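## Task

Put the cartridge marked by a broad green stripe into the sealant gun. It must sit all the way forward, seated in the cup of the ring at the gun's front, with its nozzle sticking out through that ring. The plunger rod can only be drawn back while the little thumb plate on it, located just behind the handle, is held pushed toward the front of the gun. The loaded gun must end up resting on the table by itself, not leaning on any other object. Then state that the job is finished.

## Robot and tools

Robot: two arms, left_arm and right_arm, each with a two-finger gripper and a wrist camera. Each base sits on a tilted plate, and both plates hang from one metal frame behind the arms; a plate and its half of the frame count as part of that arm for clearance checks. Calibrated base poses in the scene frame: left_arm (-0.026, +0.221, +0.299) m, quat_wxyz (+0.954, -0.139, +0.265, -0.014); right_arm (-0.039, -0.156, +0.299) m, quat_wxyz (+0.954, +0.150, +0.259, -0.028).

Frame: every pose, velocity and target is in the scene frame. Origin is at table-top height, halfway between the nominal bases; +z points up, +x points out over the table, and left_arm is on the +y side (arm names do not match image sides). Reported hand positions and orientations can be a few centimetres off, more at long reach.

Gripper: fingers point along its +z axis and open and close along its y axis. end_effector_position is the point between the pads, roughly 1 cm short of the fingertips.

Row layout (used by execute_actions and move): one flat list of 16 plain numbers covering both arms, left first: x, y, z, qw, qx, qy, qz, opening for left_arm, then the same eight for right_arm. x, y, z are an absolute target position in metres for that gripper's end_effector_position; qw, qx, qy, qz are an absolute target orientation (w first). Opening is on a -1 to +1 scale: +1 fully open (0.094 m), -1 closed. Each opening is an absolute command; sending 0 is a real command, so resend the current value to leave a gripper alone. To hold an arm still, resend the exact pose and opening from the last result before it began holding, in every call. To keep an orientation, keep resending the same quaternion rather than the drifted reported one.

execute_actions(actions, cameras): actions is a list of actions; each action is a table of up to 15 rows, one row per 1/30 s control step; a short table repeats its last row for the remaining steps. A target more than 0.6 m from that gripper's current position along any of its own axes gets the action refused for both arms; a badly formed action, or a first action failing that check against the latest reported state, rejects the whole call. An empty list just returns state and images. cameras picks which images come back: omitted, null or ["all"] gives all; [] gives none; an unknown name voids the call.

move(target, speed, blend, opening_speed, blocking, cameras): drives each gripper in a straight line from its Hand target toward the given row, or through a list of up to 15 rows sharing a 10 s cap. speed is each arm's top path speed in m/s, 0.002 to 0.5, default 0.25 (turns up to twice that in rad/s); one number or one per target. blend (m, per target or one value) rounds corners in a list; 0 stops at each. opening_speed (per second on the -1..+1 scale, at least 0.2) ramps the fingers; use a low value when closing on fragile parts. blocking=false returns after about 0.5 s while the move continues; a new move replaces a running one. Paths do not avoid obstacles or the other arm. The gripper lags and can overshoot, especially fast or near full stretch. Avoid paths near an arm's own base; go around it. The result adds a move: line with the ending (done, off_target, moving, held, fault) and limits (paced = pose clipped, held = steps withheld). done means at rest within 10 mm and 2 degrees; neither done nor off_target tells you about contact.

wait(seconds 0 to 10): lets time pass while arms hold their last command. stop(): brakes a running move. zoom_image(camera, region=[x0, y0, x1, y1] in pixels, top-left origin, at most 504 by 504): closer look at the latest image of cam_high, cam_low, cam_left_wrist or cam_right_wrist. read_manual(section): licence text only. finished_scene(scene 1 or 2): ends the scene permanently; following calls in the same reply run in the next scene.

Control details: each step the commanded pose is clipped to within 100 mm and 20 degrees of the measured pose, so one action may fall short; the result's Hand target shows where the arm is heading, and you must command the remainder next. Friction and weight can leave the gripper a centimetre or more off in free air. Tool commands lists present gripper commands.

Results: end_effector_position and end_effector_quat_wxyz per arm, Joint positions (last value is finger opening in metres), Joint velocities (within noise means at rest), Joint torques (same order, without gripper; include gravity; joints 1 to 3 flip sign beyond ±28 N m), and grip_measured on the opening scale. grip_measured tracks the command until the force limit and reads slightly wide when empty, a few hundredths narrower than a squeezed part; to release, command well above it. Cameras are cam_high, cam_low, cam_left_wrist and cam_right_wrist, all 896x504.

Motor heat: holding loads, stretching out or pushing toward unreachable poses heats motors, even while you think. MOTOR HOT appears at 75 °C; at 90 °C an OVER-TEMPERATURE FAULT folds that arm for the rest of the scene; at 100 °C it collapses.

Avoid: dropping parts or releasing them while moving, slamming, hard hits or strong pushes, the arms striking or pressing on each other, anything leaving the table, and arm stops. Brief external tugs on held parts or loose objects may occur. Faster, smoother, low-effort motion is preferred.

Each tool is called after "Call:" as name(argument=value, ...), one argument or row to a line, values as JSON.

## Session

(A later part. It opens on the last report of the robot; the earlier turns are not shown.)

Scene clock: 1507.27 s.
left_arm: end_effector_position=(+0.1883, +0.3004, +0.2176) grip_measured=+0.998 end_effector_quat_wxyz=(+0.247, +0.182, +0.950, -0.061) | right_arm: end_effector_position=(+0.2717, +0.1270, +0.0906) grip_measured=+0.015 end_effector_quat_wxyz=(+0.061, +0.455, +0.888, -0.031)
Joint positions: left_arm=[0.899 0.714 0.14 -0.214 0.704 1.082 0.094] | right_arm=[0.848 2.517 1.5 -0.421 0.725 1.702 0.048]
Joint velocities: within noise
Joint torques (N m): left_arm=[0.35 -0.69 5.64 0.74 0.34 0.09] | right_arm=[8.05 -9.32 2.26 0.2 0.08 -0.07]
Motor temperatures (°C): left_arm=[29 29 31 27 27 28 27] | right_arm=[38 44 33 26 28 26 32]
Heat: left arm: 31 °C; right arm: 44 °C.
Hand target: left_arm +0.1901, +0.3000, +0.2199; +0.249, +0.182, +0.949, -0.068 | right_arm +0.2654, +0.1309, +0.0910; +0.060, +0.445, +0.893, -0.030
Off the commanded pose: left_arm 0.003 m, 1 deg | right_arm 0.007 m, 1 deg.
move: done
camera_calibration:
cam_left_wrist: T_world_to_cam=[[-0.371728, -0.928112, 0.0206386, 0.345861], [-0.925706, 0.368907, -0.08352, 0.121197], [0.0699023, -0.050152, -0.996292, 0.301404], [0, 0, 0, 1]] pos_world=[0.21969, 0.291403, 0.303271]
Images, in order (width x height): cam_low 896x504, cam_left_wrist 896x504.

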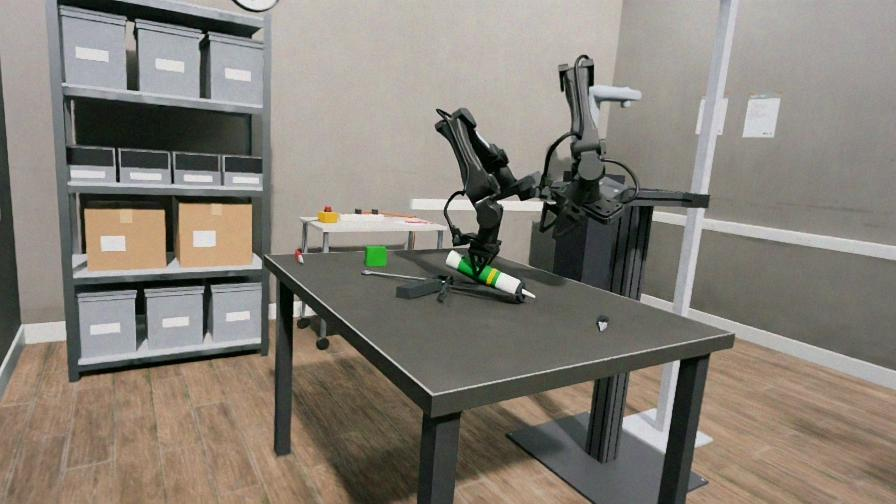

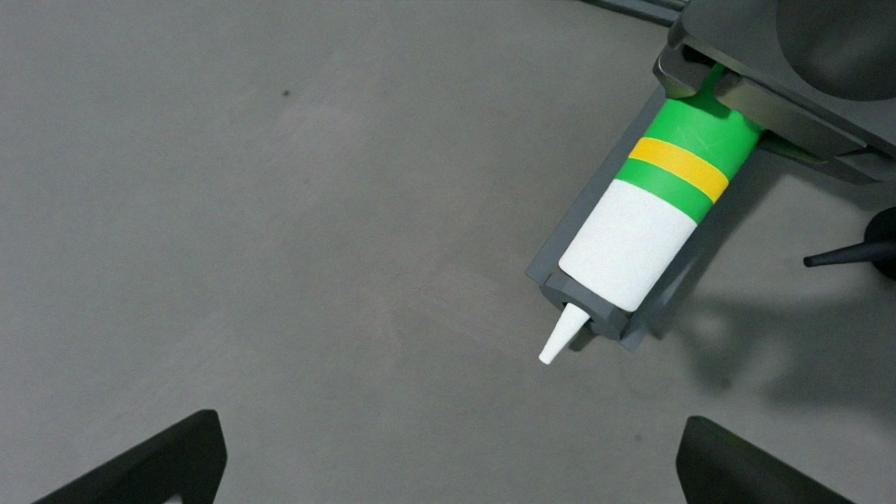

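Call:
move(
  target=[
    [0.19, 0.30, 0.22, 0.2447, 0.1794, 0.9330,-0.0670, 1, 0.2640, 0.1310, 0.0855, 0.0600, 0.4452, 0.8928, -0.0299, -0.3],
  ],
  speed=0.03,
  cameras=["cam_left_wrist","cam_low"],
)

Call:
zoom_image(
  camera="cam_low",
  region=[490, 265, 540, 305],
)

Call:
zoom_image(
  camera="cam_left_wrist",
  region=[530, 180, 710, 360],
)

Scene clock: 1521.83 s.
left_arm: end_effector_position=(+0.1883, +0.3004, +0.2176) grip_measured=+0.998 end_effector_quat_wxyz=(+0.247, +0.182, +0.950, -0.061) | right_arm: end_effector_position=(+0.2708, +0.1276, +0.0852) grip_measured=+0.015 end_effector_quat_wxyz=(+0.061, +0.456, +0.887, -0.029)
Joint positions: left_arm=[0.899 0.714 0.14 -0.214 0.704 1.082 0.094] | right_arm=[0.843 2.529 1.5 -0.399 0.723 1.696 0.048]
Joint velocities: within noise
Joint torques (N m): left_arm=[0.34 -0.69 5.76 0.75 0.36 0.08] | right_arm=[8.02 -9.2 2.17 0.2 0.09 -0.08]
Motor temperatures (°C): left_arm=[29 29 31 27 27 28 27] | right_arm=[38 43 32 26 28 26 32]
Heat: left arm: 31 °C; right arm: 43 °C.
Hand target: left_arm +0.1901, +0.3000, +0.2199; +0.249, +0.182, +0.949, -0.068 | right_arm +0.2640, +0.1308, +0.0854; +0.060, +0.445, +0.893, -0.030
Off the commanded pose: left_arm 0.003 m, 1 deg | right_arm 0.008 m, 1 deg.
move: done
camera_calibration:
cam_left_wrist: T_world_to_cam=[[-0.371728, -0.928112, 0.0206386, 0.345861], [-0.925706, 0.368907, -0.08352, 0.121197], [0.0699023, -0.050152, -0.996292, 0.301404], [0, 0, 0, 1]] pos_world=[0.21969, 0.291403, 0.303271]
Images, in order (width x height): cam_low 896x504, cam_left_wrist 896x504.

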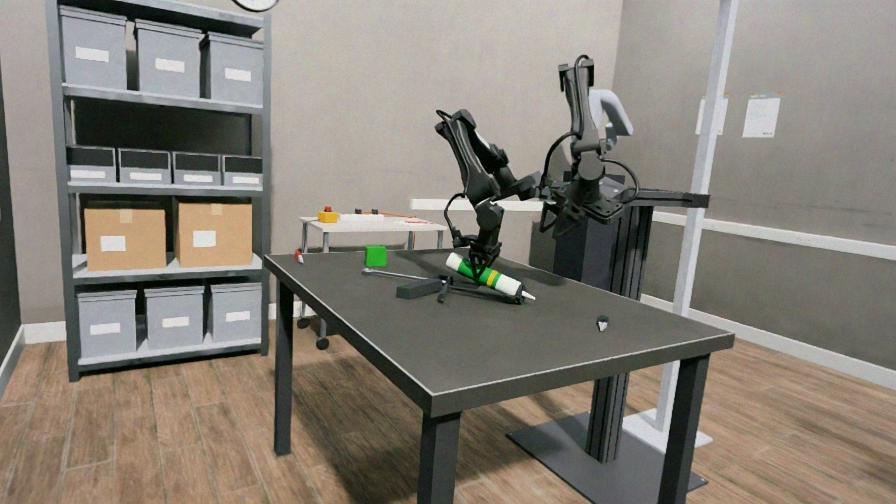

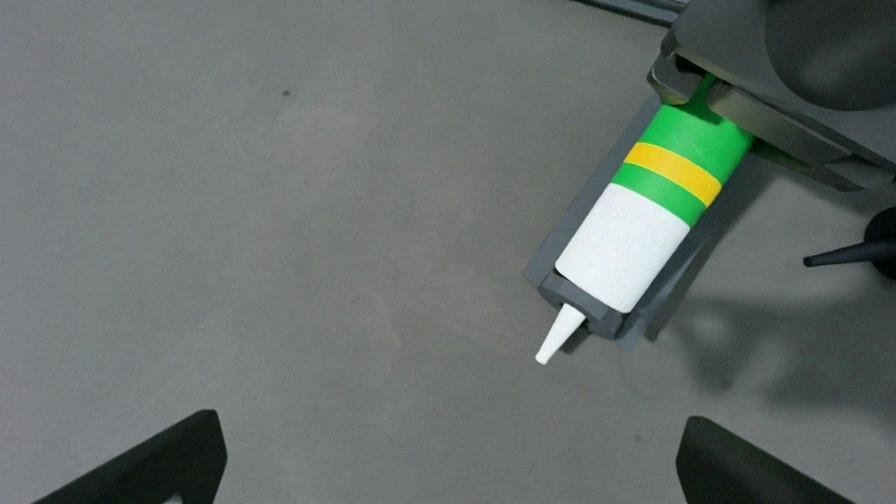

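Scaled by 10.080.

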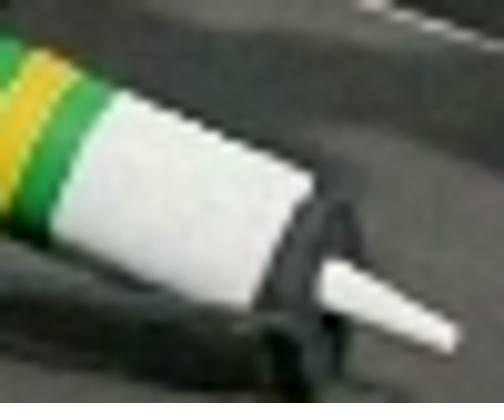

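Scaled by 2.800.

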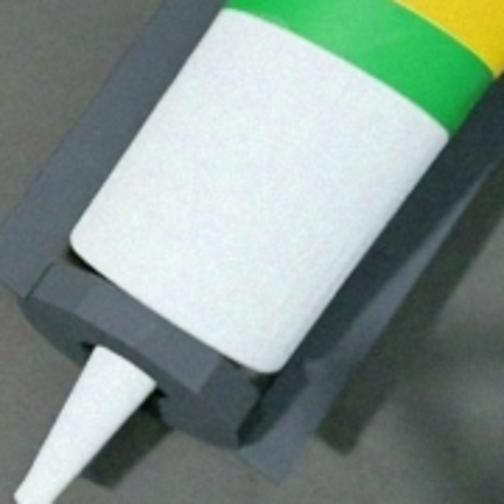

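Call:
move(
  target=[
    [0.19, 0.30, 0.22, 0.2447, 0.1794, 0.9330,-0.0670, 1, 0.2695, 0.1230, 0.0880, 0.0600, 0.4452, 0.8928, -0.0299, -0.3],
    [0.19, 0.30, 0.22, 0.2447, 0.1794, 0.9330,-0.0670, 1, 0.2680, 0.1250, 0.0775, 0.0600, 0.4452, 0.8928, -0.0299, -0.3],
  ],
  speed=0.03,
  cameras=["cam_left_wrist","cam_low"],
)

Call:
zoom_image(
  camera="cam_low",
  region=[490, 265, 540, 305],
)

Call:
zoom_image(
  camera="cam_left_wrist",
  region=[530, 180, 710, 360],
)

Scene clock: 1545.77 s.
left_arm: end_effector_position=(+0.1883, +0.3004, +0.2176) grip_measured=+0.998 end_effector_quat_wxyz=(+0.247, +0.182, +0.950, -0.061) | right_arm: end_effector_position=(+0.2697, +0.1223, +0.0774) grip_measured=+0.015 end_effector_quat_wxyz=(+0.053, +0.452, +0.890, -0.029)
Joint positions: left_arm=[0.899 0.714 0.14 -0.214 0.704 1.082 0.094] | right_arm=[0.822 2.529 1.478 -0.366 0.707 1.663 0.048]
Joint velocities: within noise
Joint torques (N m): left_arm=[0.46 -0.62 5.79 0.76 0.35 0.11] | right_arm=[7.68 -8.99 3.02 0.21 0.2 -0.05]
Motor temperatures (°C): left_arm=[29 29 31 27 27 28 27] | right_arm=[38 43 32 26 28 26 32]
Heat: left arm: 31 °C; right arm: 43 °C.
Hand target: left_arm +0.1901, +0.3000, +0.2199; +0.249, +0.182, +0.949, -0.068 | right_arm +0.2679, +0.1250, +0.0775; +0.060, +0.445, +0.893, -0.030
Off the commanded pose: left_arm 0.003 m, 1 deg | right_arm 0.003 m, 1 deg.
move: done
camera_calibration:
cam_left_wrist: T_world_to_cam=[[-0.371728, -0.928112, 0.0206386, 0.345861], [-0.925706, 0.368907, -0.08352, 0.121197], [0.0699023, -0.050152, -0.996292, 0.301404], [0, 0, 0, 1]] pos_world=[0.21969, 0.291403, 0.303271]
Images, in order (width x height): cam_low 896x504, cam_left_wrist 896x504.

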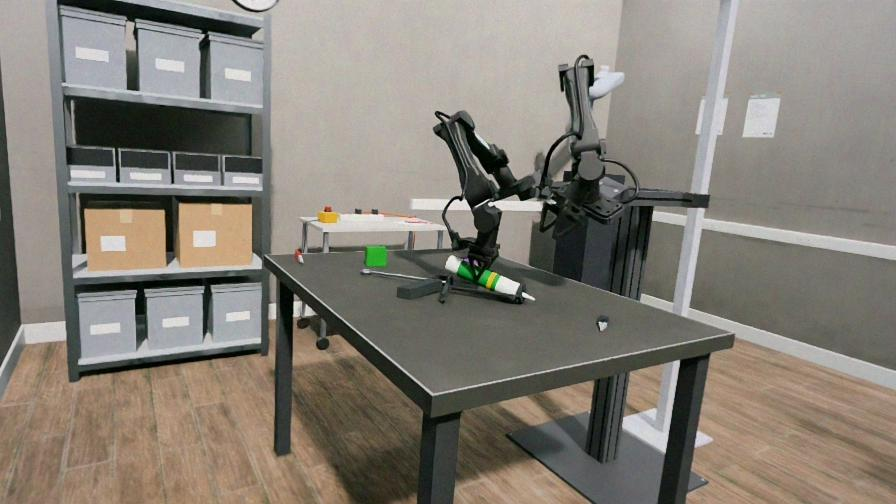

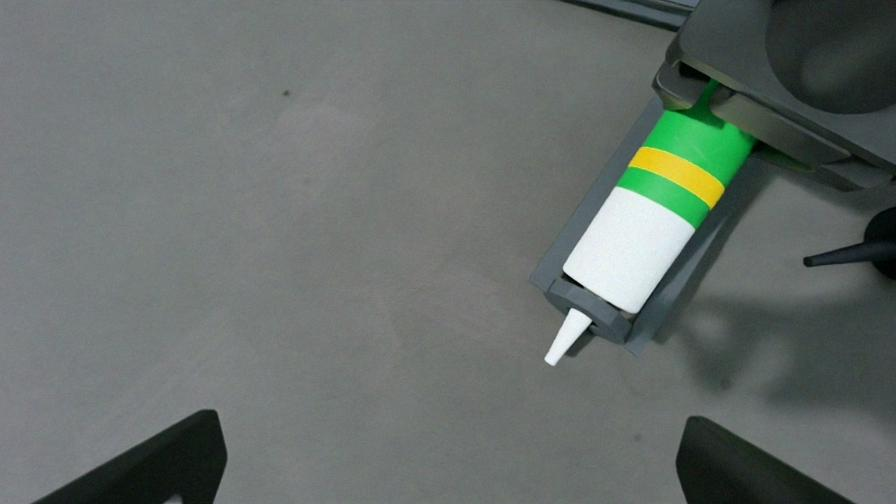

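Scaled by 10.080.

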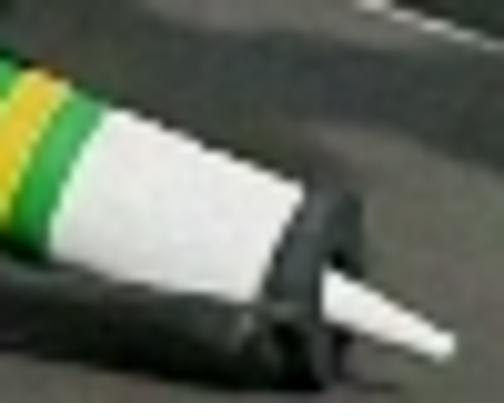

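Scaled by 2.800.

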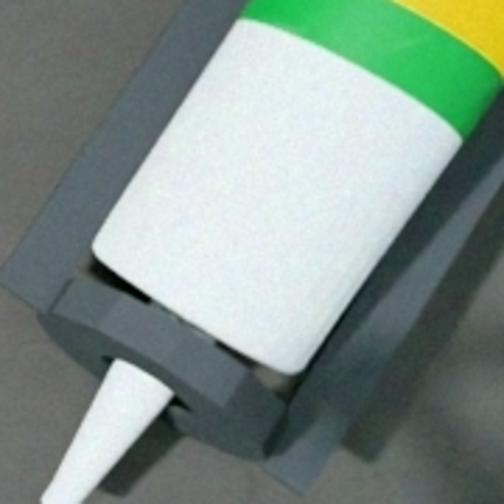

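Call:
zoom_image(
  camera="cam_low",
  region=[420, 240, 500, 310],
)

Scaled by 6.300.

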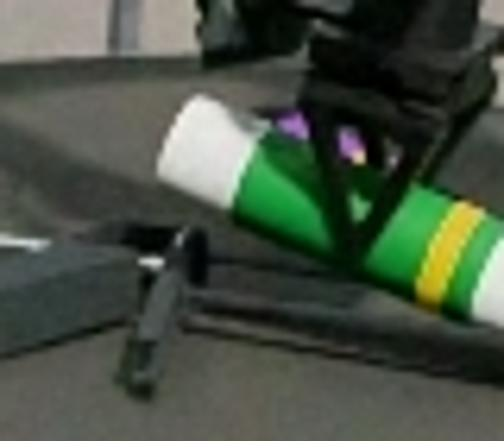

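Call:
move(
  target=[
    [0.19, 0.30, 0.22, 0.2447, 0.1794, 0.9330,-0.0670, 1, 0.2610, 0.1350, 0.0755, 0.0600, 0.4452, 0.8928, -0.0299, -0.3],
  ],
  speed=0.03,
  cameras=["cam_left_wrist","cam_low","cam_right_wrist"],
)

Call:
zoom_image(
  camera="cam_low",
  region=[490, 265, 540, 305],
)

Call:
zoom_image(
  camera="cam_left_wrist",
  region=[530, 180, 710, 360],
)

Call:
zoom_image(
  camera="cam_low",
  region=[420, 240, 500, 310],
)

Scene clock: 1663.40 s.
left_arm: end_effector_position=(+0.1883, +0.3004, +0.2176) grip_measured=+0.998 end_effector_quat_wxyz=(+0.247, +0.182, +0.950, -0.061) | right_arm: end_effector_position=(+0.2617, +0.1248, +0.0688) grip_measured=+0.015 end_effector_quat_wxyz=(+0.047, +0.454, +0.889, -0.033)
Joint positions: left_arm=[0.899 0.714 0.14 -0.214 0.704 1.082 0.094] | right_arm=[0.822 2.56 1.488 -0.36 0.698 1.676 0.048]
Joint velocities: within noise
Joint torques (N m): left_arm=[0.47 -0.77 5.7 0.74 0.33 0.08] | right_arm=[9.48 -8.91 4.41 0.03 0.31 0.11]
Motor temperatures (°C): left_arm=[29 29 31 27 27 28 27] | right_arm=[38 42 32 26 28 26 32]
Heat: left arm: 31 °C; right arm: 42 °C.
Hand target: left_arm +0.1901, +0.3000, +0.2199; +0.249, +0.182, +0.949, -0.068 | right_arm +0.2609, +0.1349, +0.0756; +0.060, +0.445, +0.893, -0.029
Off the commanded pose: left_arm 0.003 m, 1 deg | right_arm 0.012 m, 2 deg.
move: off_target (right_arm)
camera_calibration:
cam_left_wrist: T_world_to_cam=[[-0.371643, -0.928139, 0.0209828, 0.345708], [-0.925759, 0.368805, -0.0833796, 0.121174], [0.0696493, -0.0504125, -0.996297, 0.301516], [0, 0, 0, 1]] pos_world=[0.219657, 0.291376, 0.303249]
cam_right_wrist: T_world_to_cam=[[-0.814847, -0.579396, 0.0180193, 0.284253], [-0.543837, 0.774859, 0.322235, 0.0614175], [-0.200664, 0.252773, -0.946488, 0.173246], [0, 0, 0, 1]] pos_world=[0.299788, 0.0733131, 0.139062]
Images, in order (width x height): cam_low 896x504, cam_left_wrist 896x504, cam_right_wrist 896x504.

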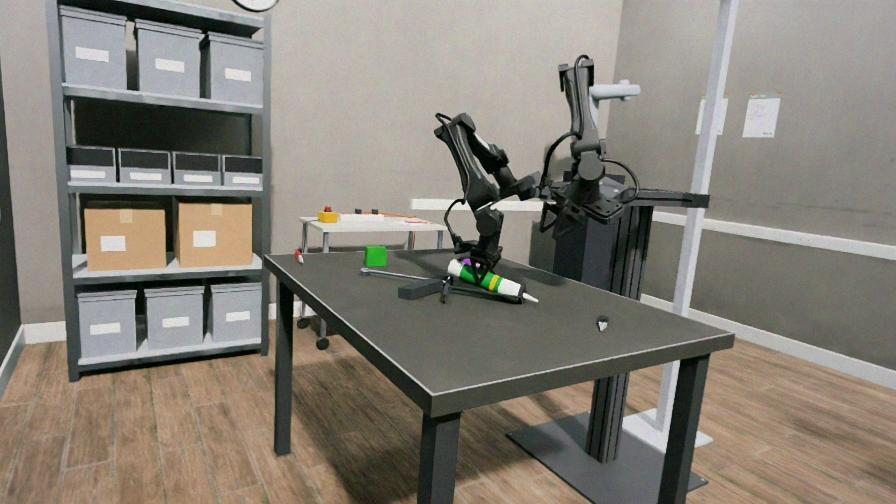

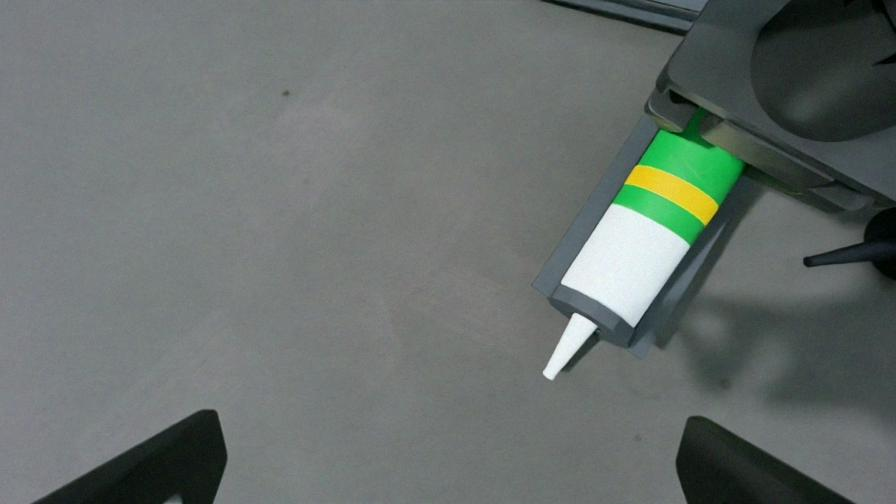

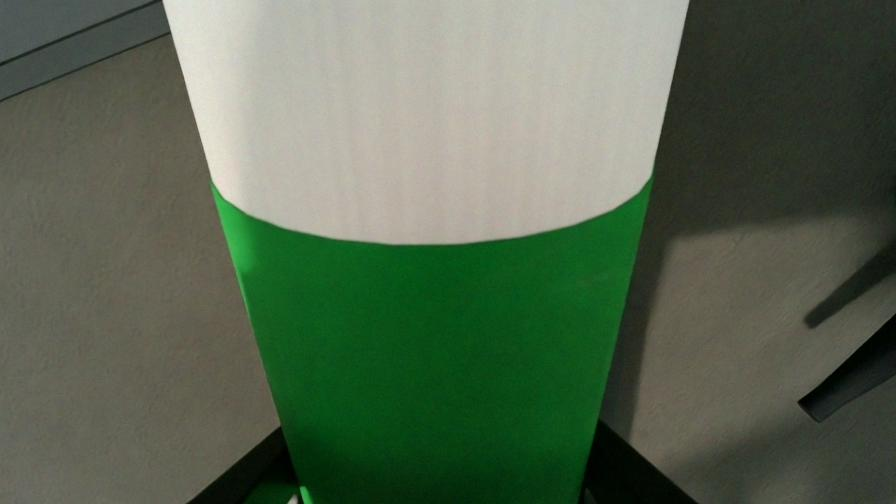

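Scaled by 10.080.

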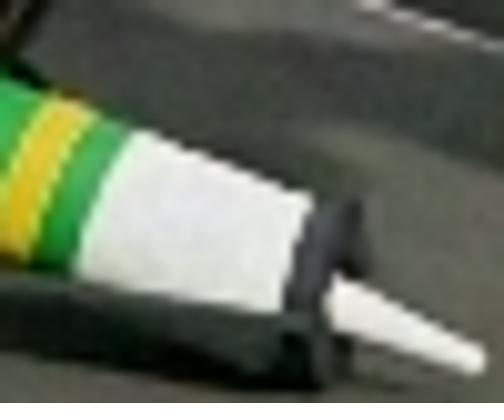

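Scaled by 2.800.

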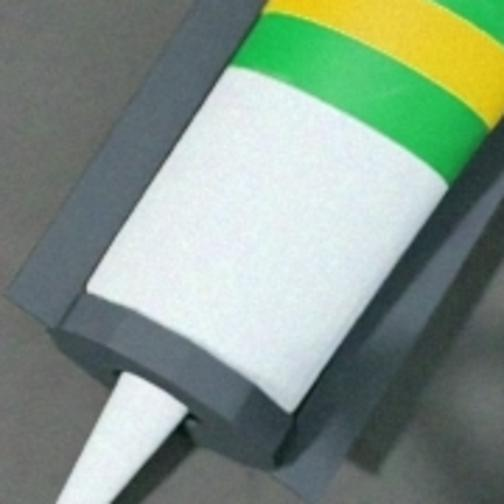

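Scaled by 6.300.

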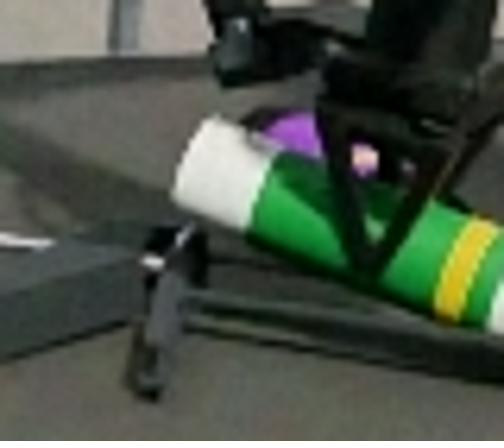

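Call:
execute_actions(
  actions=[],
)

Scene clock: 1707.43 s.
left_arm: end_effector_position=(+0.1883, +0.3004, +0.2176) grip_measured=+0.998 end_effector_quat_wxyz=(+0.247, +0.182, +0.950, -0.061) | right_arm: end_effector_position=(+0.2617, +0.1249, +0.0688) grip_measured=+0.015 end_effector_quat_wxyz=(+0.047, +0.454, +0.889, -0.033)
Joint positions: left_arm=[0.899 0.714 0.14 -0.214 0.704 1.082 0.094] | right_arm=[0.822 2.56 1.488 -0.36 0.698 1.676 0.048]
Joint velocities: within noise
Joint torques (N m): left_arm=[0.36 -0.7 5.76 0.75 0.34 0.11] | right_arm=[9.47 -8.92 4.4 0.05 0.34 0.08]
Motor temperatures (°C): left_arm=[29 28 31 27 27 28 27] | right_arm=[39 38 33 26 28 26 32]
Heat: left arm: 31 °C; right arm: 39 °C.
Hand target: left_arm +0.1901, +0.3000, +0.2199; +0.249, +0.182, +0.949, -0.068 | right_arm +0.2609, +0.1349, +0.0756; +0.060, +0.445, +0.893, -0.029
Tool commands: left_gripper/opening=+1.0 right_gripper/opening=-0.3
Off the commanded pose: left_arm 0.003 m, 1 deg | right_arm 0.012 m, 2 deg.
camera_calibration:
cam_left_wrist: T_world_to_cam=[[-0.371643, -0.928139, 0.0209828, 0.345708], [-0.925759, 0.368805, -0.0833796, 0.121174], [0.0696493, -0.0504125, -0.996297, 0.301516], [0, 0, 0, 1]] pos_world=[0.219657, 0.291376, 0.303249]
cam_right_wrist: T_world_to_cam=[[-0.815069, -0.579084, 0.0180185, 0.284264], [-0.543465, 0.774972, 0.322589, 0.0612208], [-0.20077, 0.253139, -0.946368, 0.17319], [0, 0, 0, 1]] pos_world=[0.299737, 0.0733271, 0.139031]

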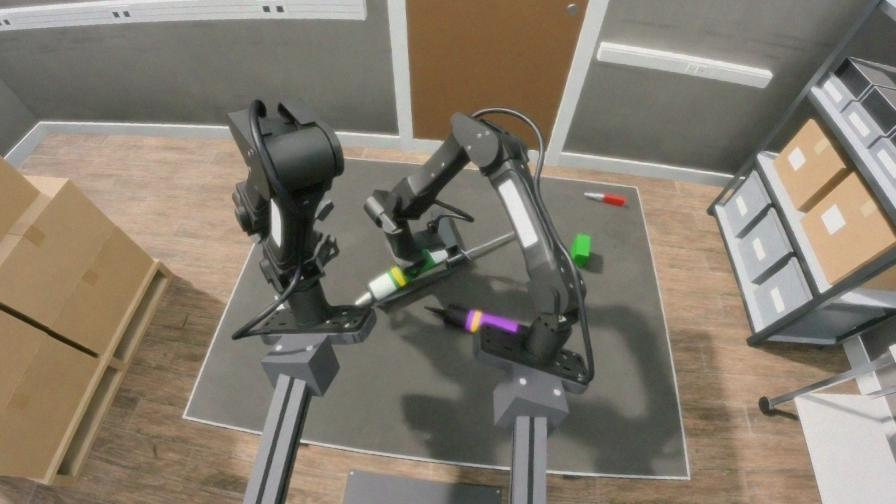

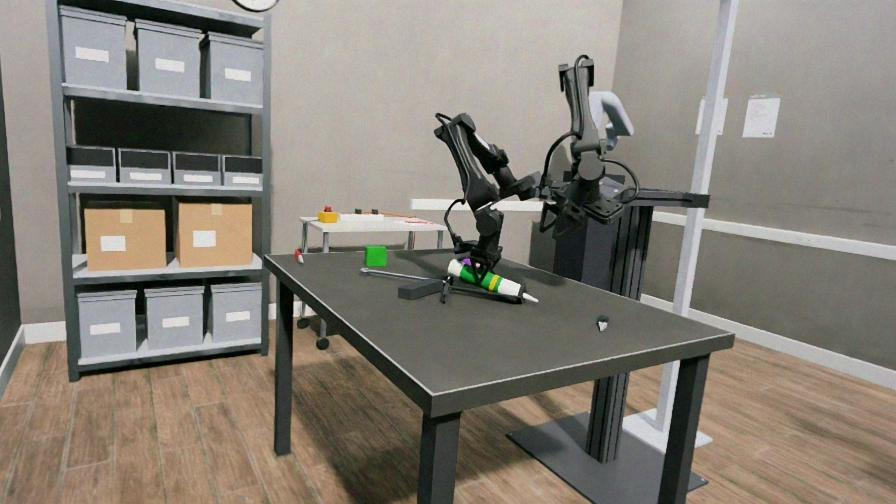

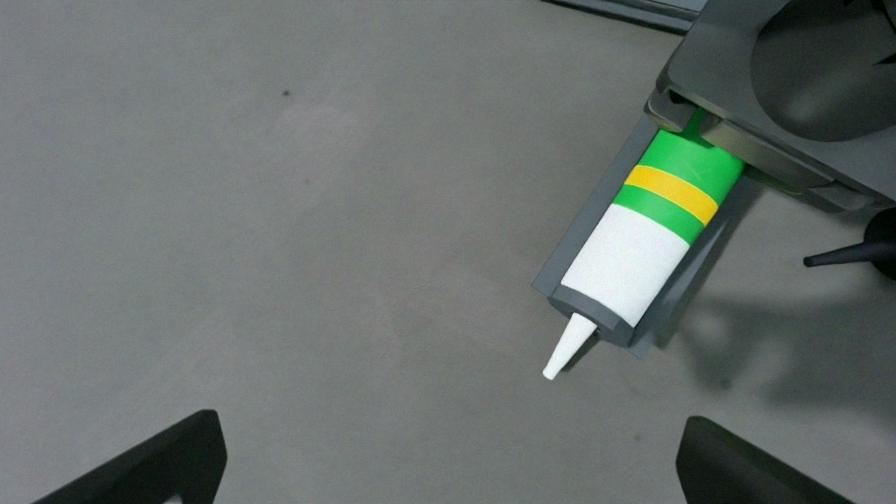

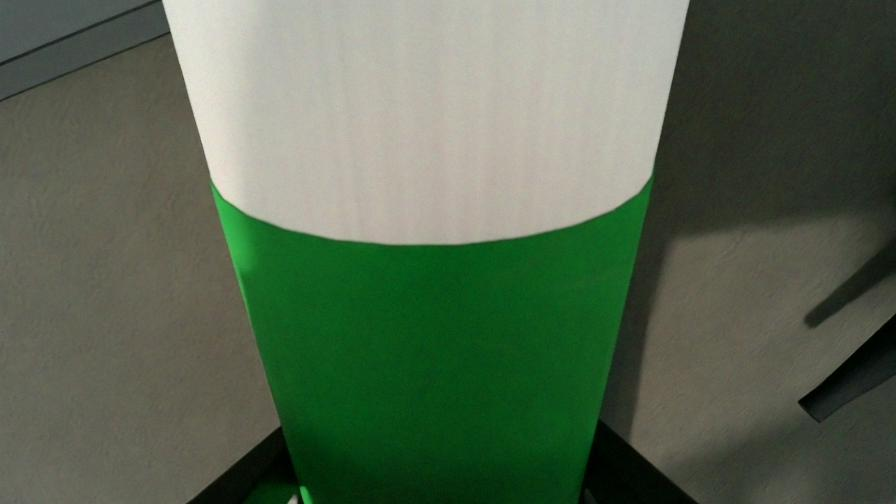

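Call:
zoom_image(
  camera="cam_low",
  region=[430, 240, 550, 310],
)

Call:
zoom_image(
  camera="cam_left_wrist",
  region=[520, 180, 760, 390],
)

Scaled by 4.200.

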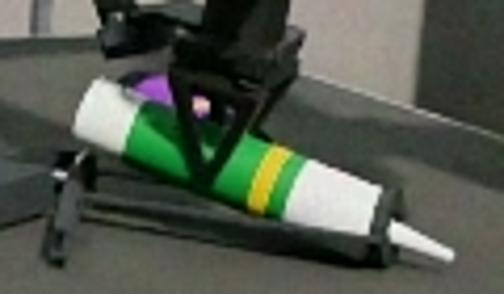

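Scaled by 2.100.

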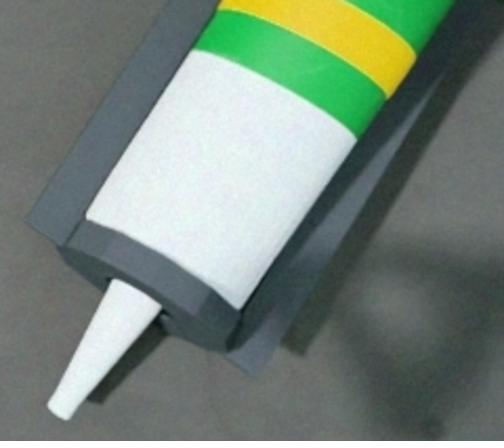

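Call:
move(
  target=[0.19, 0.30, 0.22, 0.2447, 0.1794, 0.9330, -0.0670, 1, 0.2590, 0.1378, 0.0690, 0.0367, 0.4458, 0.8942, -0.0183, -0.3],
  speed=0.03,
  cameras=["cam_low","cam_left_wrist"],
)

Call:
zoom_image(
  camera="cam_low",
  region=[430, 240, 550, 310],
)

Call:
zoom_image(
  camera="cam_left_wrist",
  region=[520, 180, 760, 390],
)

Scene clock: 1720.00 s.
left_arm: end_effector_position=(+0.1883, +0.3004, +0.2176) grip_measured=+0.998 end_effector_quat_wxyz=(+0.247, +0.182, +0.950, -0.061) | right_arm: end_effector_position=(+0.2597, +0.1294, +0.0673) grip_measured=+0.015 end_effector_quat_wxyz=(+0.037, +0.451, +0.891, -0.026)
Joint positions: left_arm=[0.899 0.714 0.14 -0.214 0.704 1.082 0.094] | right_arm=[0.821 2.562 1.488 -0.349 0.672 1.662 0.048]
Joint velocities: within noise
Joint torques (N m): left_arm=[0.42 -0.68 5.74 0.74 0.34 0.06] | right_arm=[7.94 -9.1 3.78 0.23 0.02 -0.05]
Motor temperatures (°C): left_arm=[29 28 31 27 27 28 27] | right_arm=[39 37 33 26 28 26 32]
Heat: left arm: 31 °C; right arm: 39 °C.
Hand target: left_arm +0.1901, +0.3000, +0.2199; +0.249, +0.182, +0.949, -0.068 | right_arm +0.2589, +0.1376, +0.0691; +0.037, +0.446, +0.894, -0.018
Off the commanded pose: left_arm 0.003 m, 1 deg | right_arm 0.009 m, 1 deg.
move: done
camera_calibration:
cam_left_wrist: T_world_to_cam=[[-0.371643, -0.928139, 0.0209828, 0.345708], [-0.925759, 0.368805, -0.0833796, 0.121174], [0.0696493, -0.0504125, -0.996297, 0.301516], [0, 0, 0, 1]] pos_world=[0.219657, 0.291376, 0.303249]
Images, in order (width x height): cam_low 896x504, cam_left_wrist 896x504.

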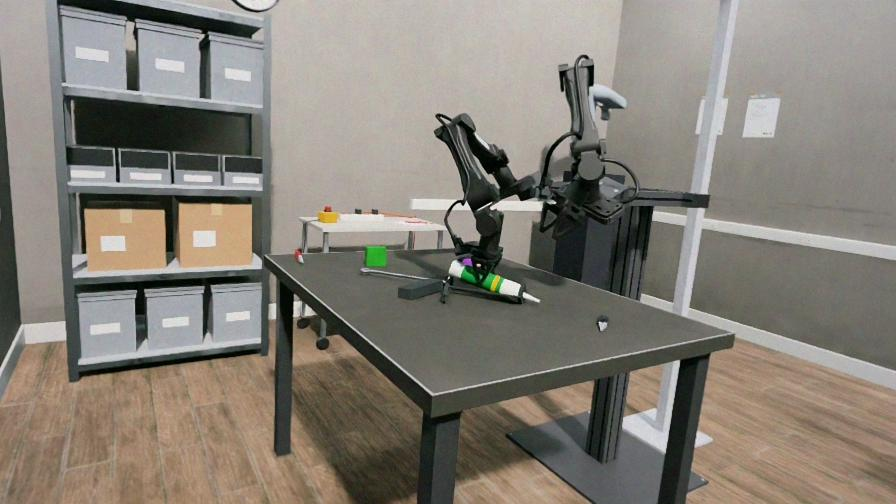

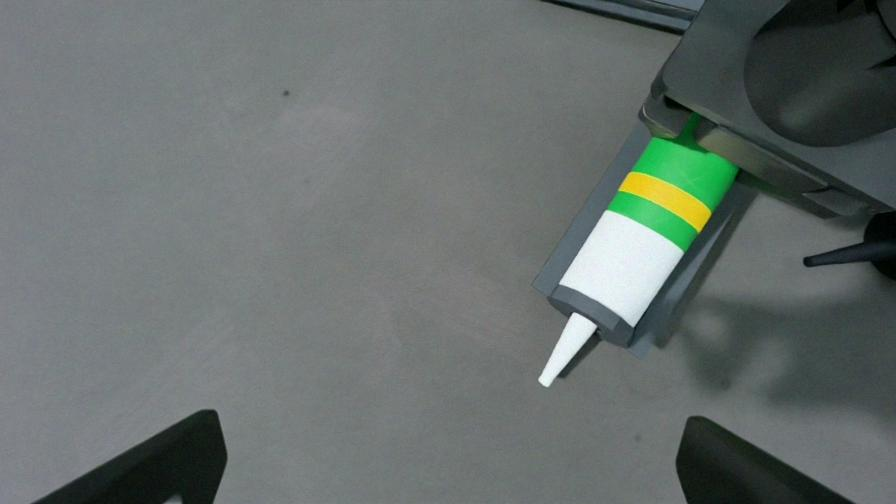

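Scaled by 4.200.

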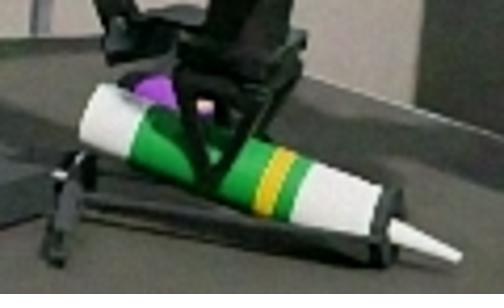

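Scaled by 2.100.

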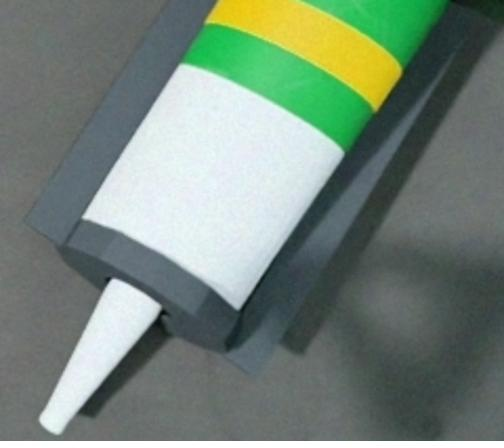

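Call:
move(
  target=[0.19, 0.30, 0.22, 0.2447, 0.1794, 0.9330, -0.0670, 1, 0.2561, 0.1419, 0.0670, 0.0300, 0.4460, 0.8942, -0.0150, -0.3],
  speed=0.03,
  cameras=["cam_low","cam_left_wrist"],
)

Call:
zoom_image(
  camera="cam_low",
  region=[430, 240, 550, 310],
)

Call:
zoom_image(
  camera="cam_left_wrist",
  region=[520, 180, 760, 390],
)

Scene clock: 1725.70 s.
left_arm: end_effector_position=(+0.1883, +0.3004, +0.2176) grip_measured=+0.998 end_effector_quat_wxyz=(+0.247, +0.182, +0.950, -0.061) | right_arm: end_effector_position=(+0.2579, +0.1308, +0.0654) grip_measured=+0.015 end_effector_quat_wxyz=(+0.034, +0.451, +0.892, -0.024)
Joint positions: left_arm=[0.899 0.714 0.14 -0.214 0.704 1.082 0.094] | right_arm=[0.821 2.568 1.488 -0.342 0.667 1.661 0.048]
Joint velocities: within noise
Joint torques (N m): left_arm=[0.44 -0.64 5.72 0.75 0.33 0.1] | right_arm=[8.1 -8.64 4.31 0.16 -0.08 -0.02]
Motor temperatures (°C): left_arm=[29 28 31 27 27 28 27] | right_arm=[39 39 33 26 28 26 32]
Heat: left arm: 31 °C; right arm: 39 °C.
Hand target: left_arm +0.1901, +0.3000, +0.2199; +0.249, +0.182, +0.949, -0.068 | right_arm +0.2559, +0.1416, +0.0671; +0.030, +0.446, +0.894, -0.015
Off the commanded pose: left_arm 0.003 m, 1 deg | right_arm 0.011 m, 1 deg.
move: off_target (right_arm)
camera_calibration:
cam_left_wrist: T_world_to_cam=[[-0.371643, -0.928139, 0.0209828, 0.345708], [-0.925759, 0.368805, -0.0833796, 0.121174], [0.0696493, -0.0504125, -0.996297, 0.301516], [0, 0, 0, 1]] pos_world=[0.219657, 0.291376, 0.303249]
Images, in order (width x height): cam_low 896x504, cam_left_wrist 896x504.

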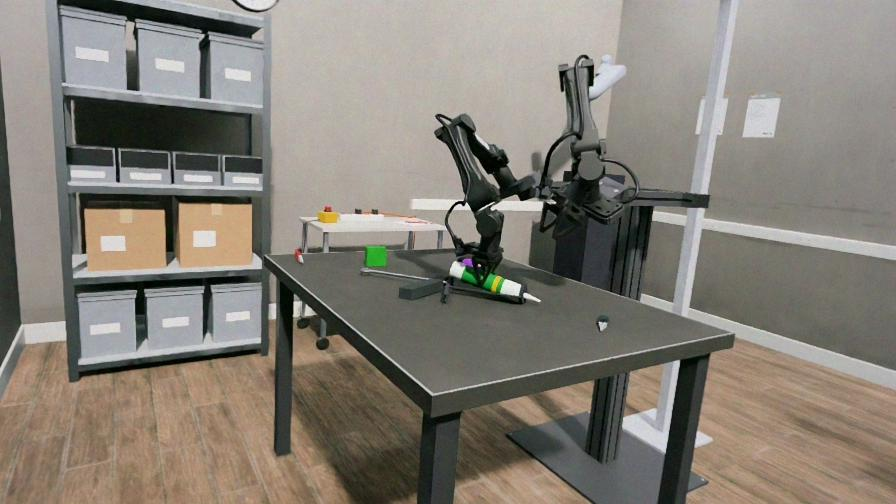

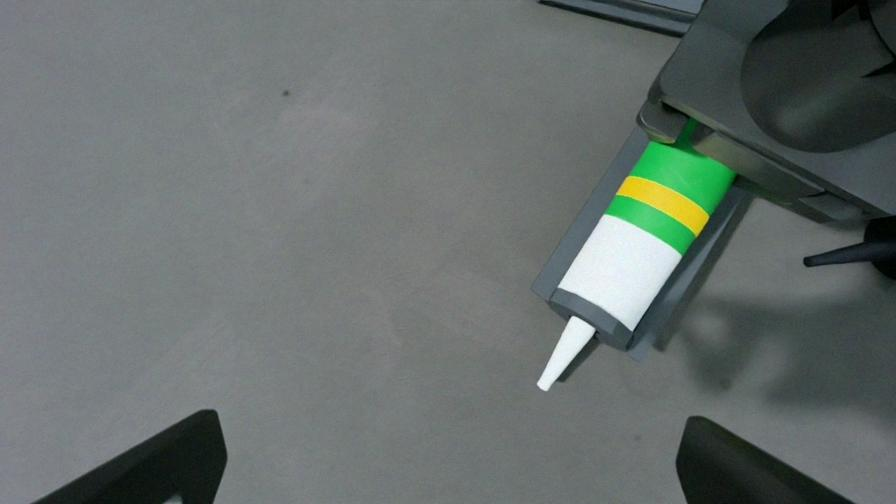

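Scaled by 4.200.

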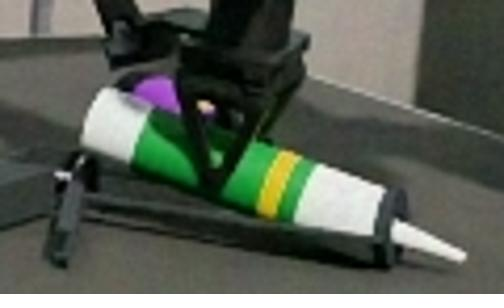

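Scaled by 2.100.

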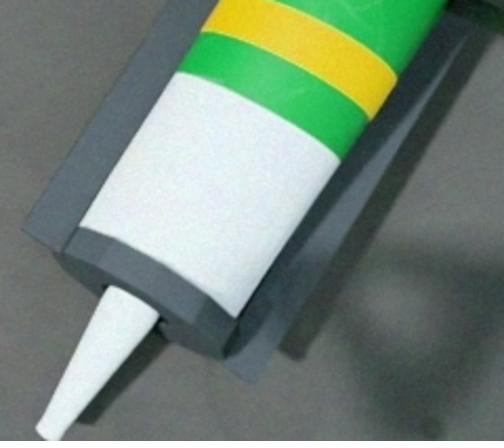

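Call:
move(
  target=[0.19, 0.30, 0.22, 0.2447, 0.1794, 0.9330, -0.0670, 1, 0.2561, 0.1419, 0.0605, 0.0078, 0.4462, 0.8949, -0.0039, -0.3],
  speed=0.03,
  cameras=["cam_low","cam_left_wrist"],
)

Call:
zoom_image(
  camera="cam_low",
  region=[430, 240, 550, 310],
)

Call:
zoom_image(
  camera="cam_left_wrist",
  region=[520, 180, 760, 390],
)

Scene clock: 1734.00 s.
left_arm: end_effector_position=(+0.1883, +0.3004, +0.2176) grip_measured=+0.998 end_effector_quat_wxyz=(+0.247, +0.182, +0.950, -0.061) | right_arm: end_effector_position=(+0.2589, +0.1329, +0.0595) grip_measured=+0.015 end_effector_quat_wxyz=(+0.012, +0.451, +0.892, -0.013)
Joint positions: left_arm=[0.899 0.714 0.14 -0.214 0.704 1.082 0.094] | right_arm=[0.798 2.568 1.488 -0.32 0.613 1.629 0.048]
Joint velocities: within noise
Joint torques (N m): left_arm=[0.4 -0.75 5.72 0.74 0.33 0.1] | right_arm=[7.9 -9.13 3.12 0.28 -0.09 -0.04]
Motor temperatures (°C): left_arm=[29 28 31 27 27 28 27] | right_arm=[39 40 33 26 28 26 32]
Heat: left arm: 31 °C; right arm: 40 °C.
Hand target: left_arm +0.1901, +0.3000, +0.2199; +0.249, +0.182, +0.949, -0.068 | right_arm +0.2560, +0.1417, +0.0606; +0.008, +0.446, +0.895, -0.004
Off the commanded pose: left_arm 0.003 m, 1 deg | right_arm 0.010 m, 1 deg.
move: done
camera_calibration:
cam_left_wrist: T_world_to_cam=[[-0.371643, -0.928139, 0.0209828, 0.345708], [-0.925759, 0.368805, -0.0833796, 0.121174], [0.0696493, -0.0504125, -0.996297, 0.301516], [0, 0, 0, 1]] pos_world=[0.219657, 0.291376, 0.303249]
Images, in order (width x height): cam_low 896x504, cam_left_wrist 896x504.

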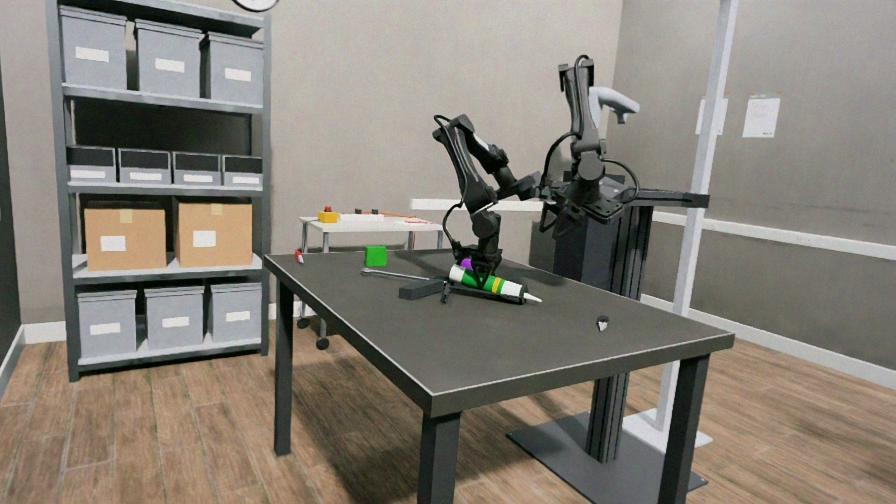

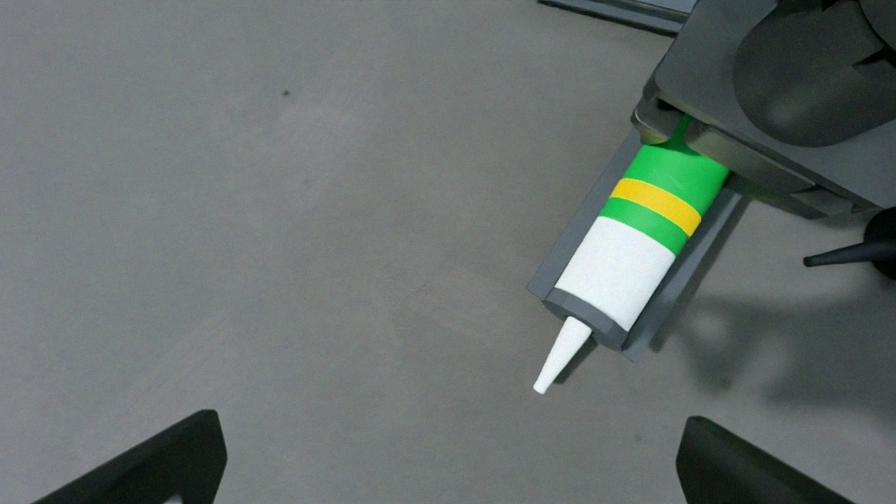

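Scaled by 4.200.

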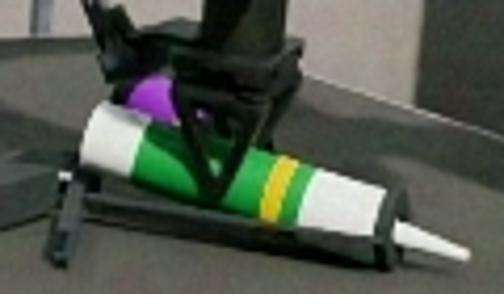

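Scaled by 2.100.

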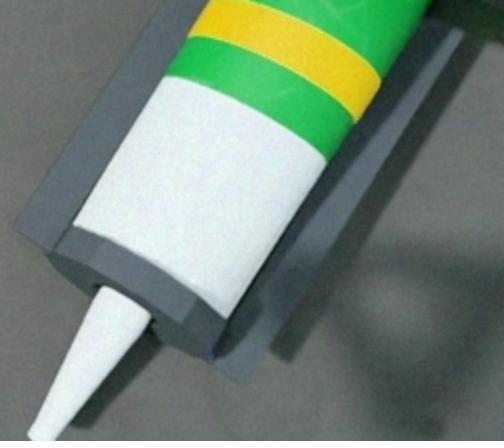

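Call:
zoom_image(
  camera="cam_low",
  region=[435, 255, 495, 310],
)

Scaled by 8.400.

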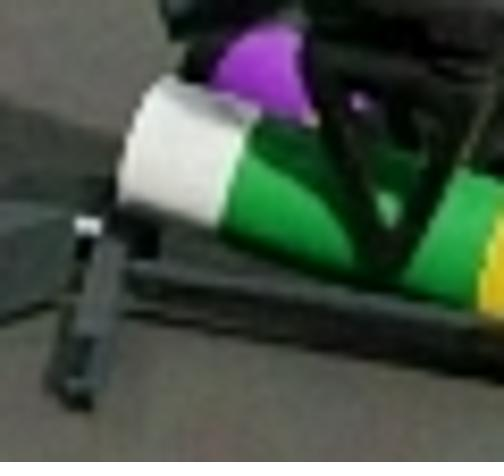

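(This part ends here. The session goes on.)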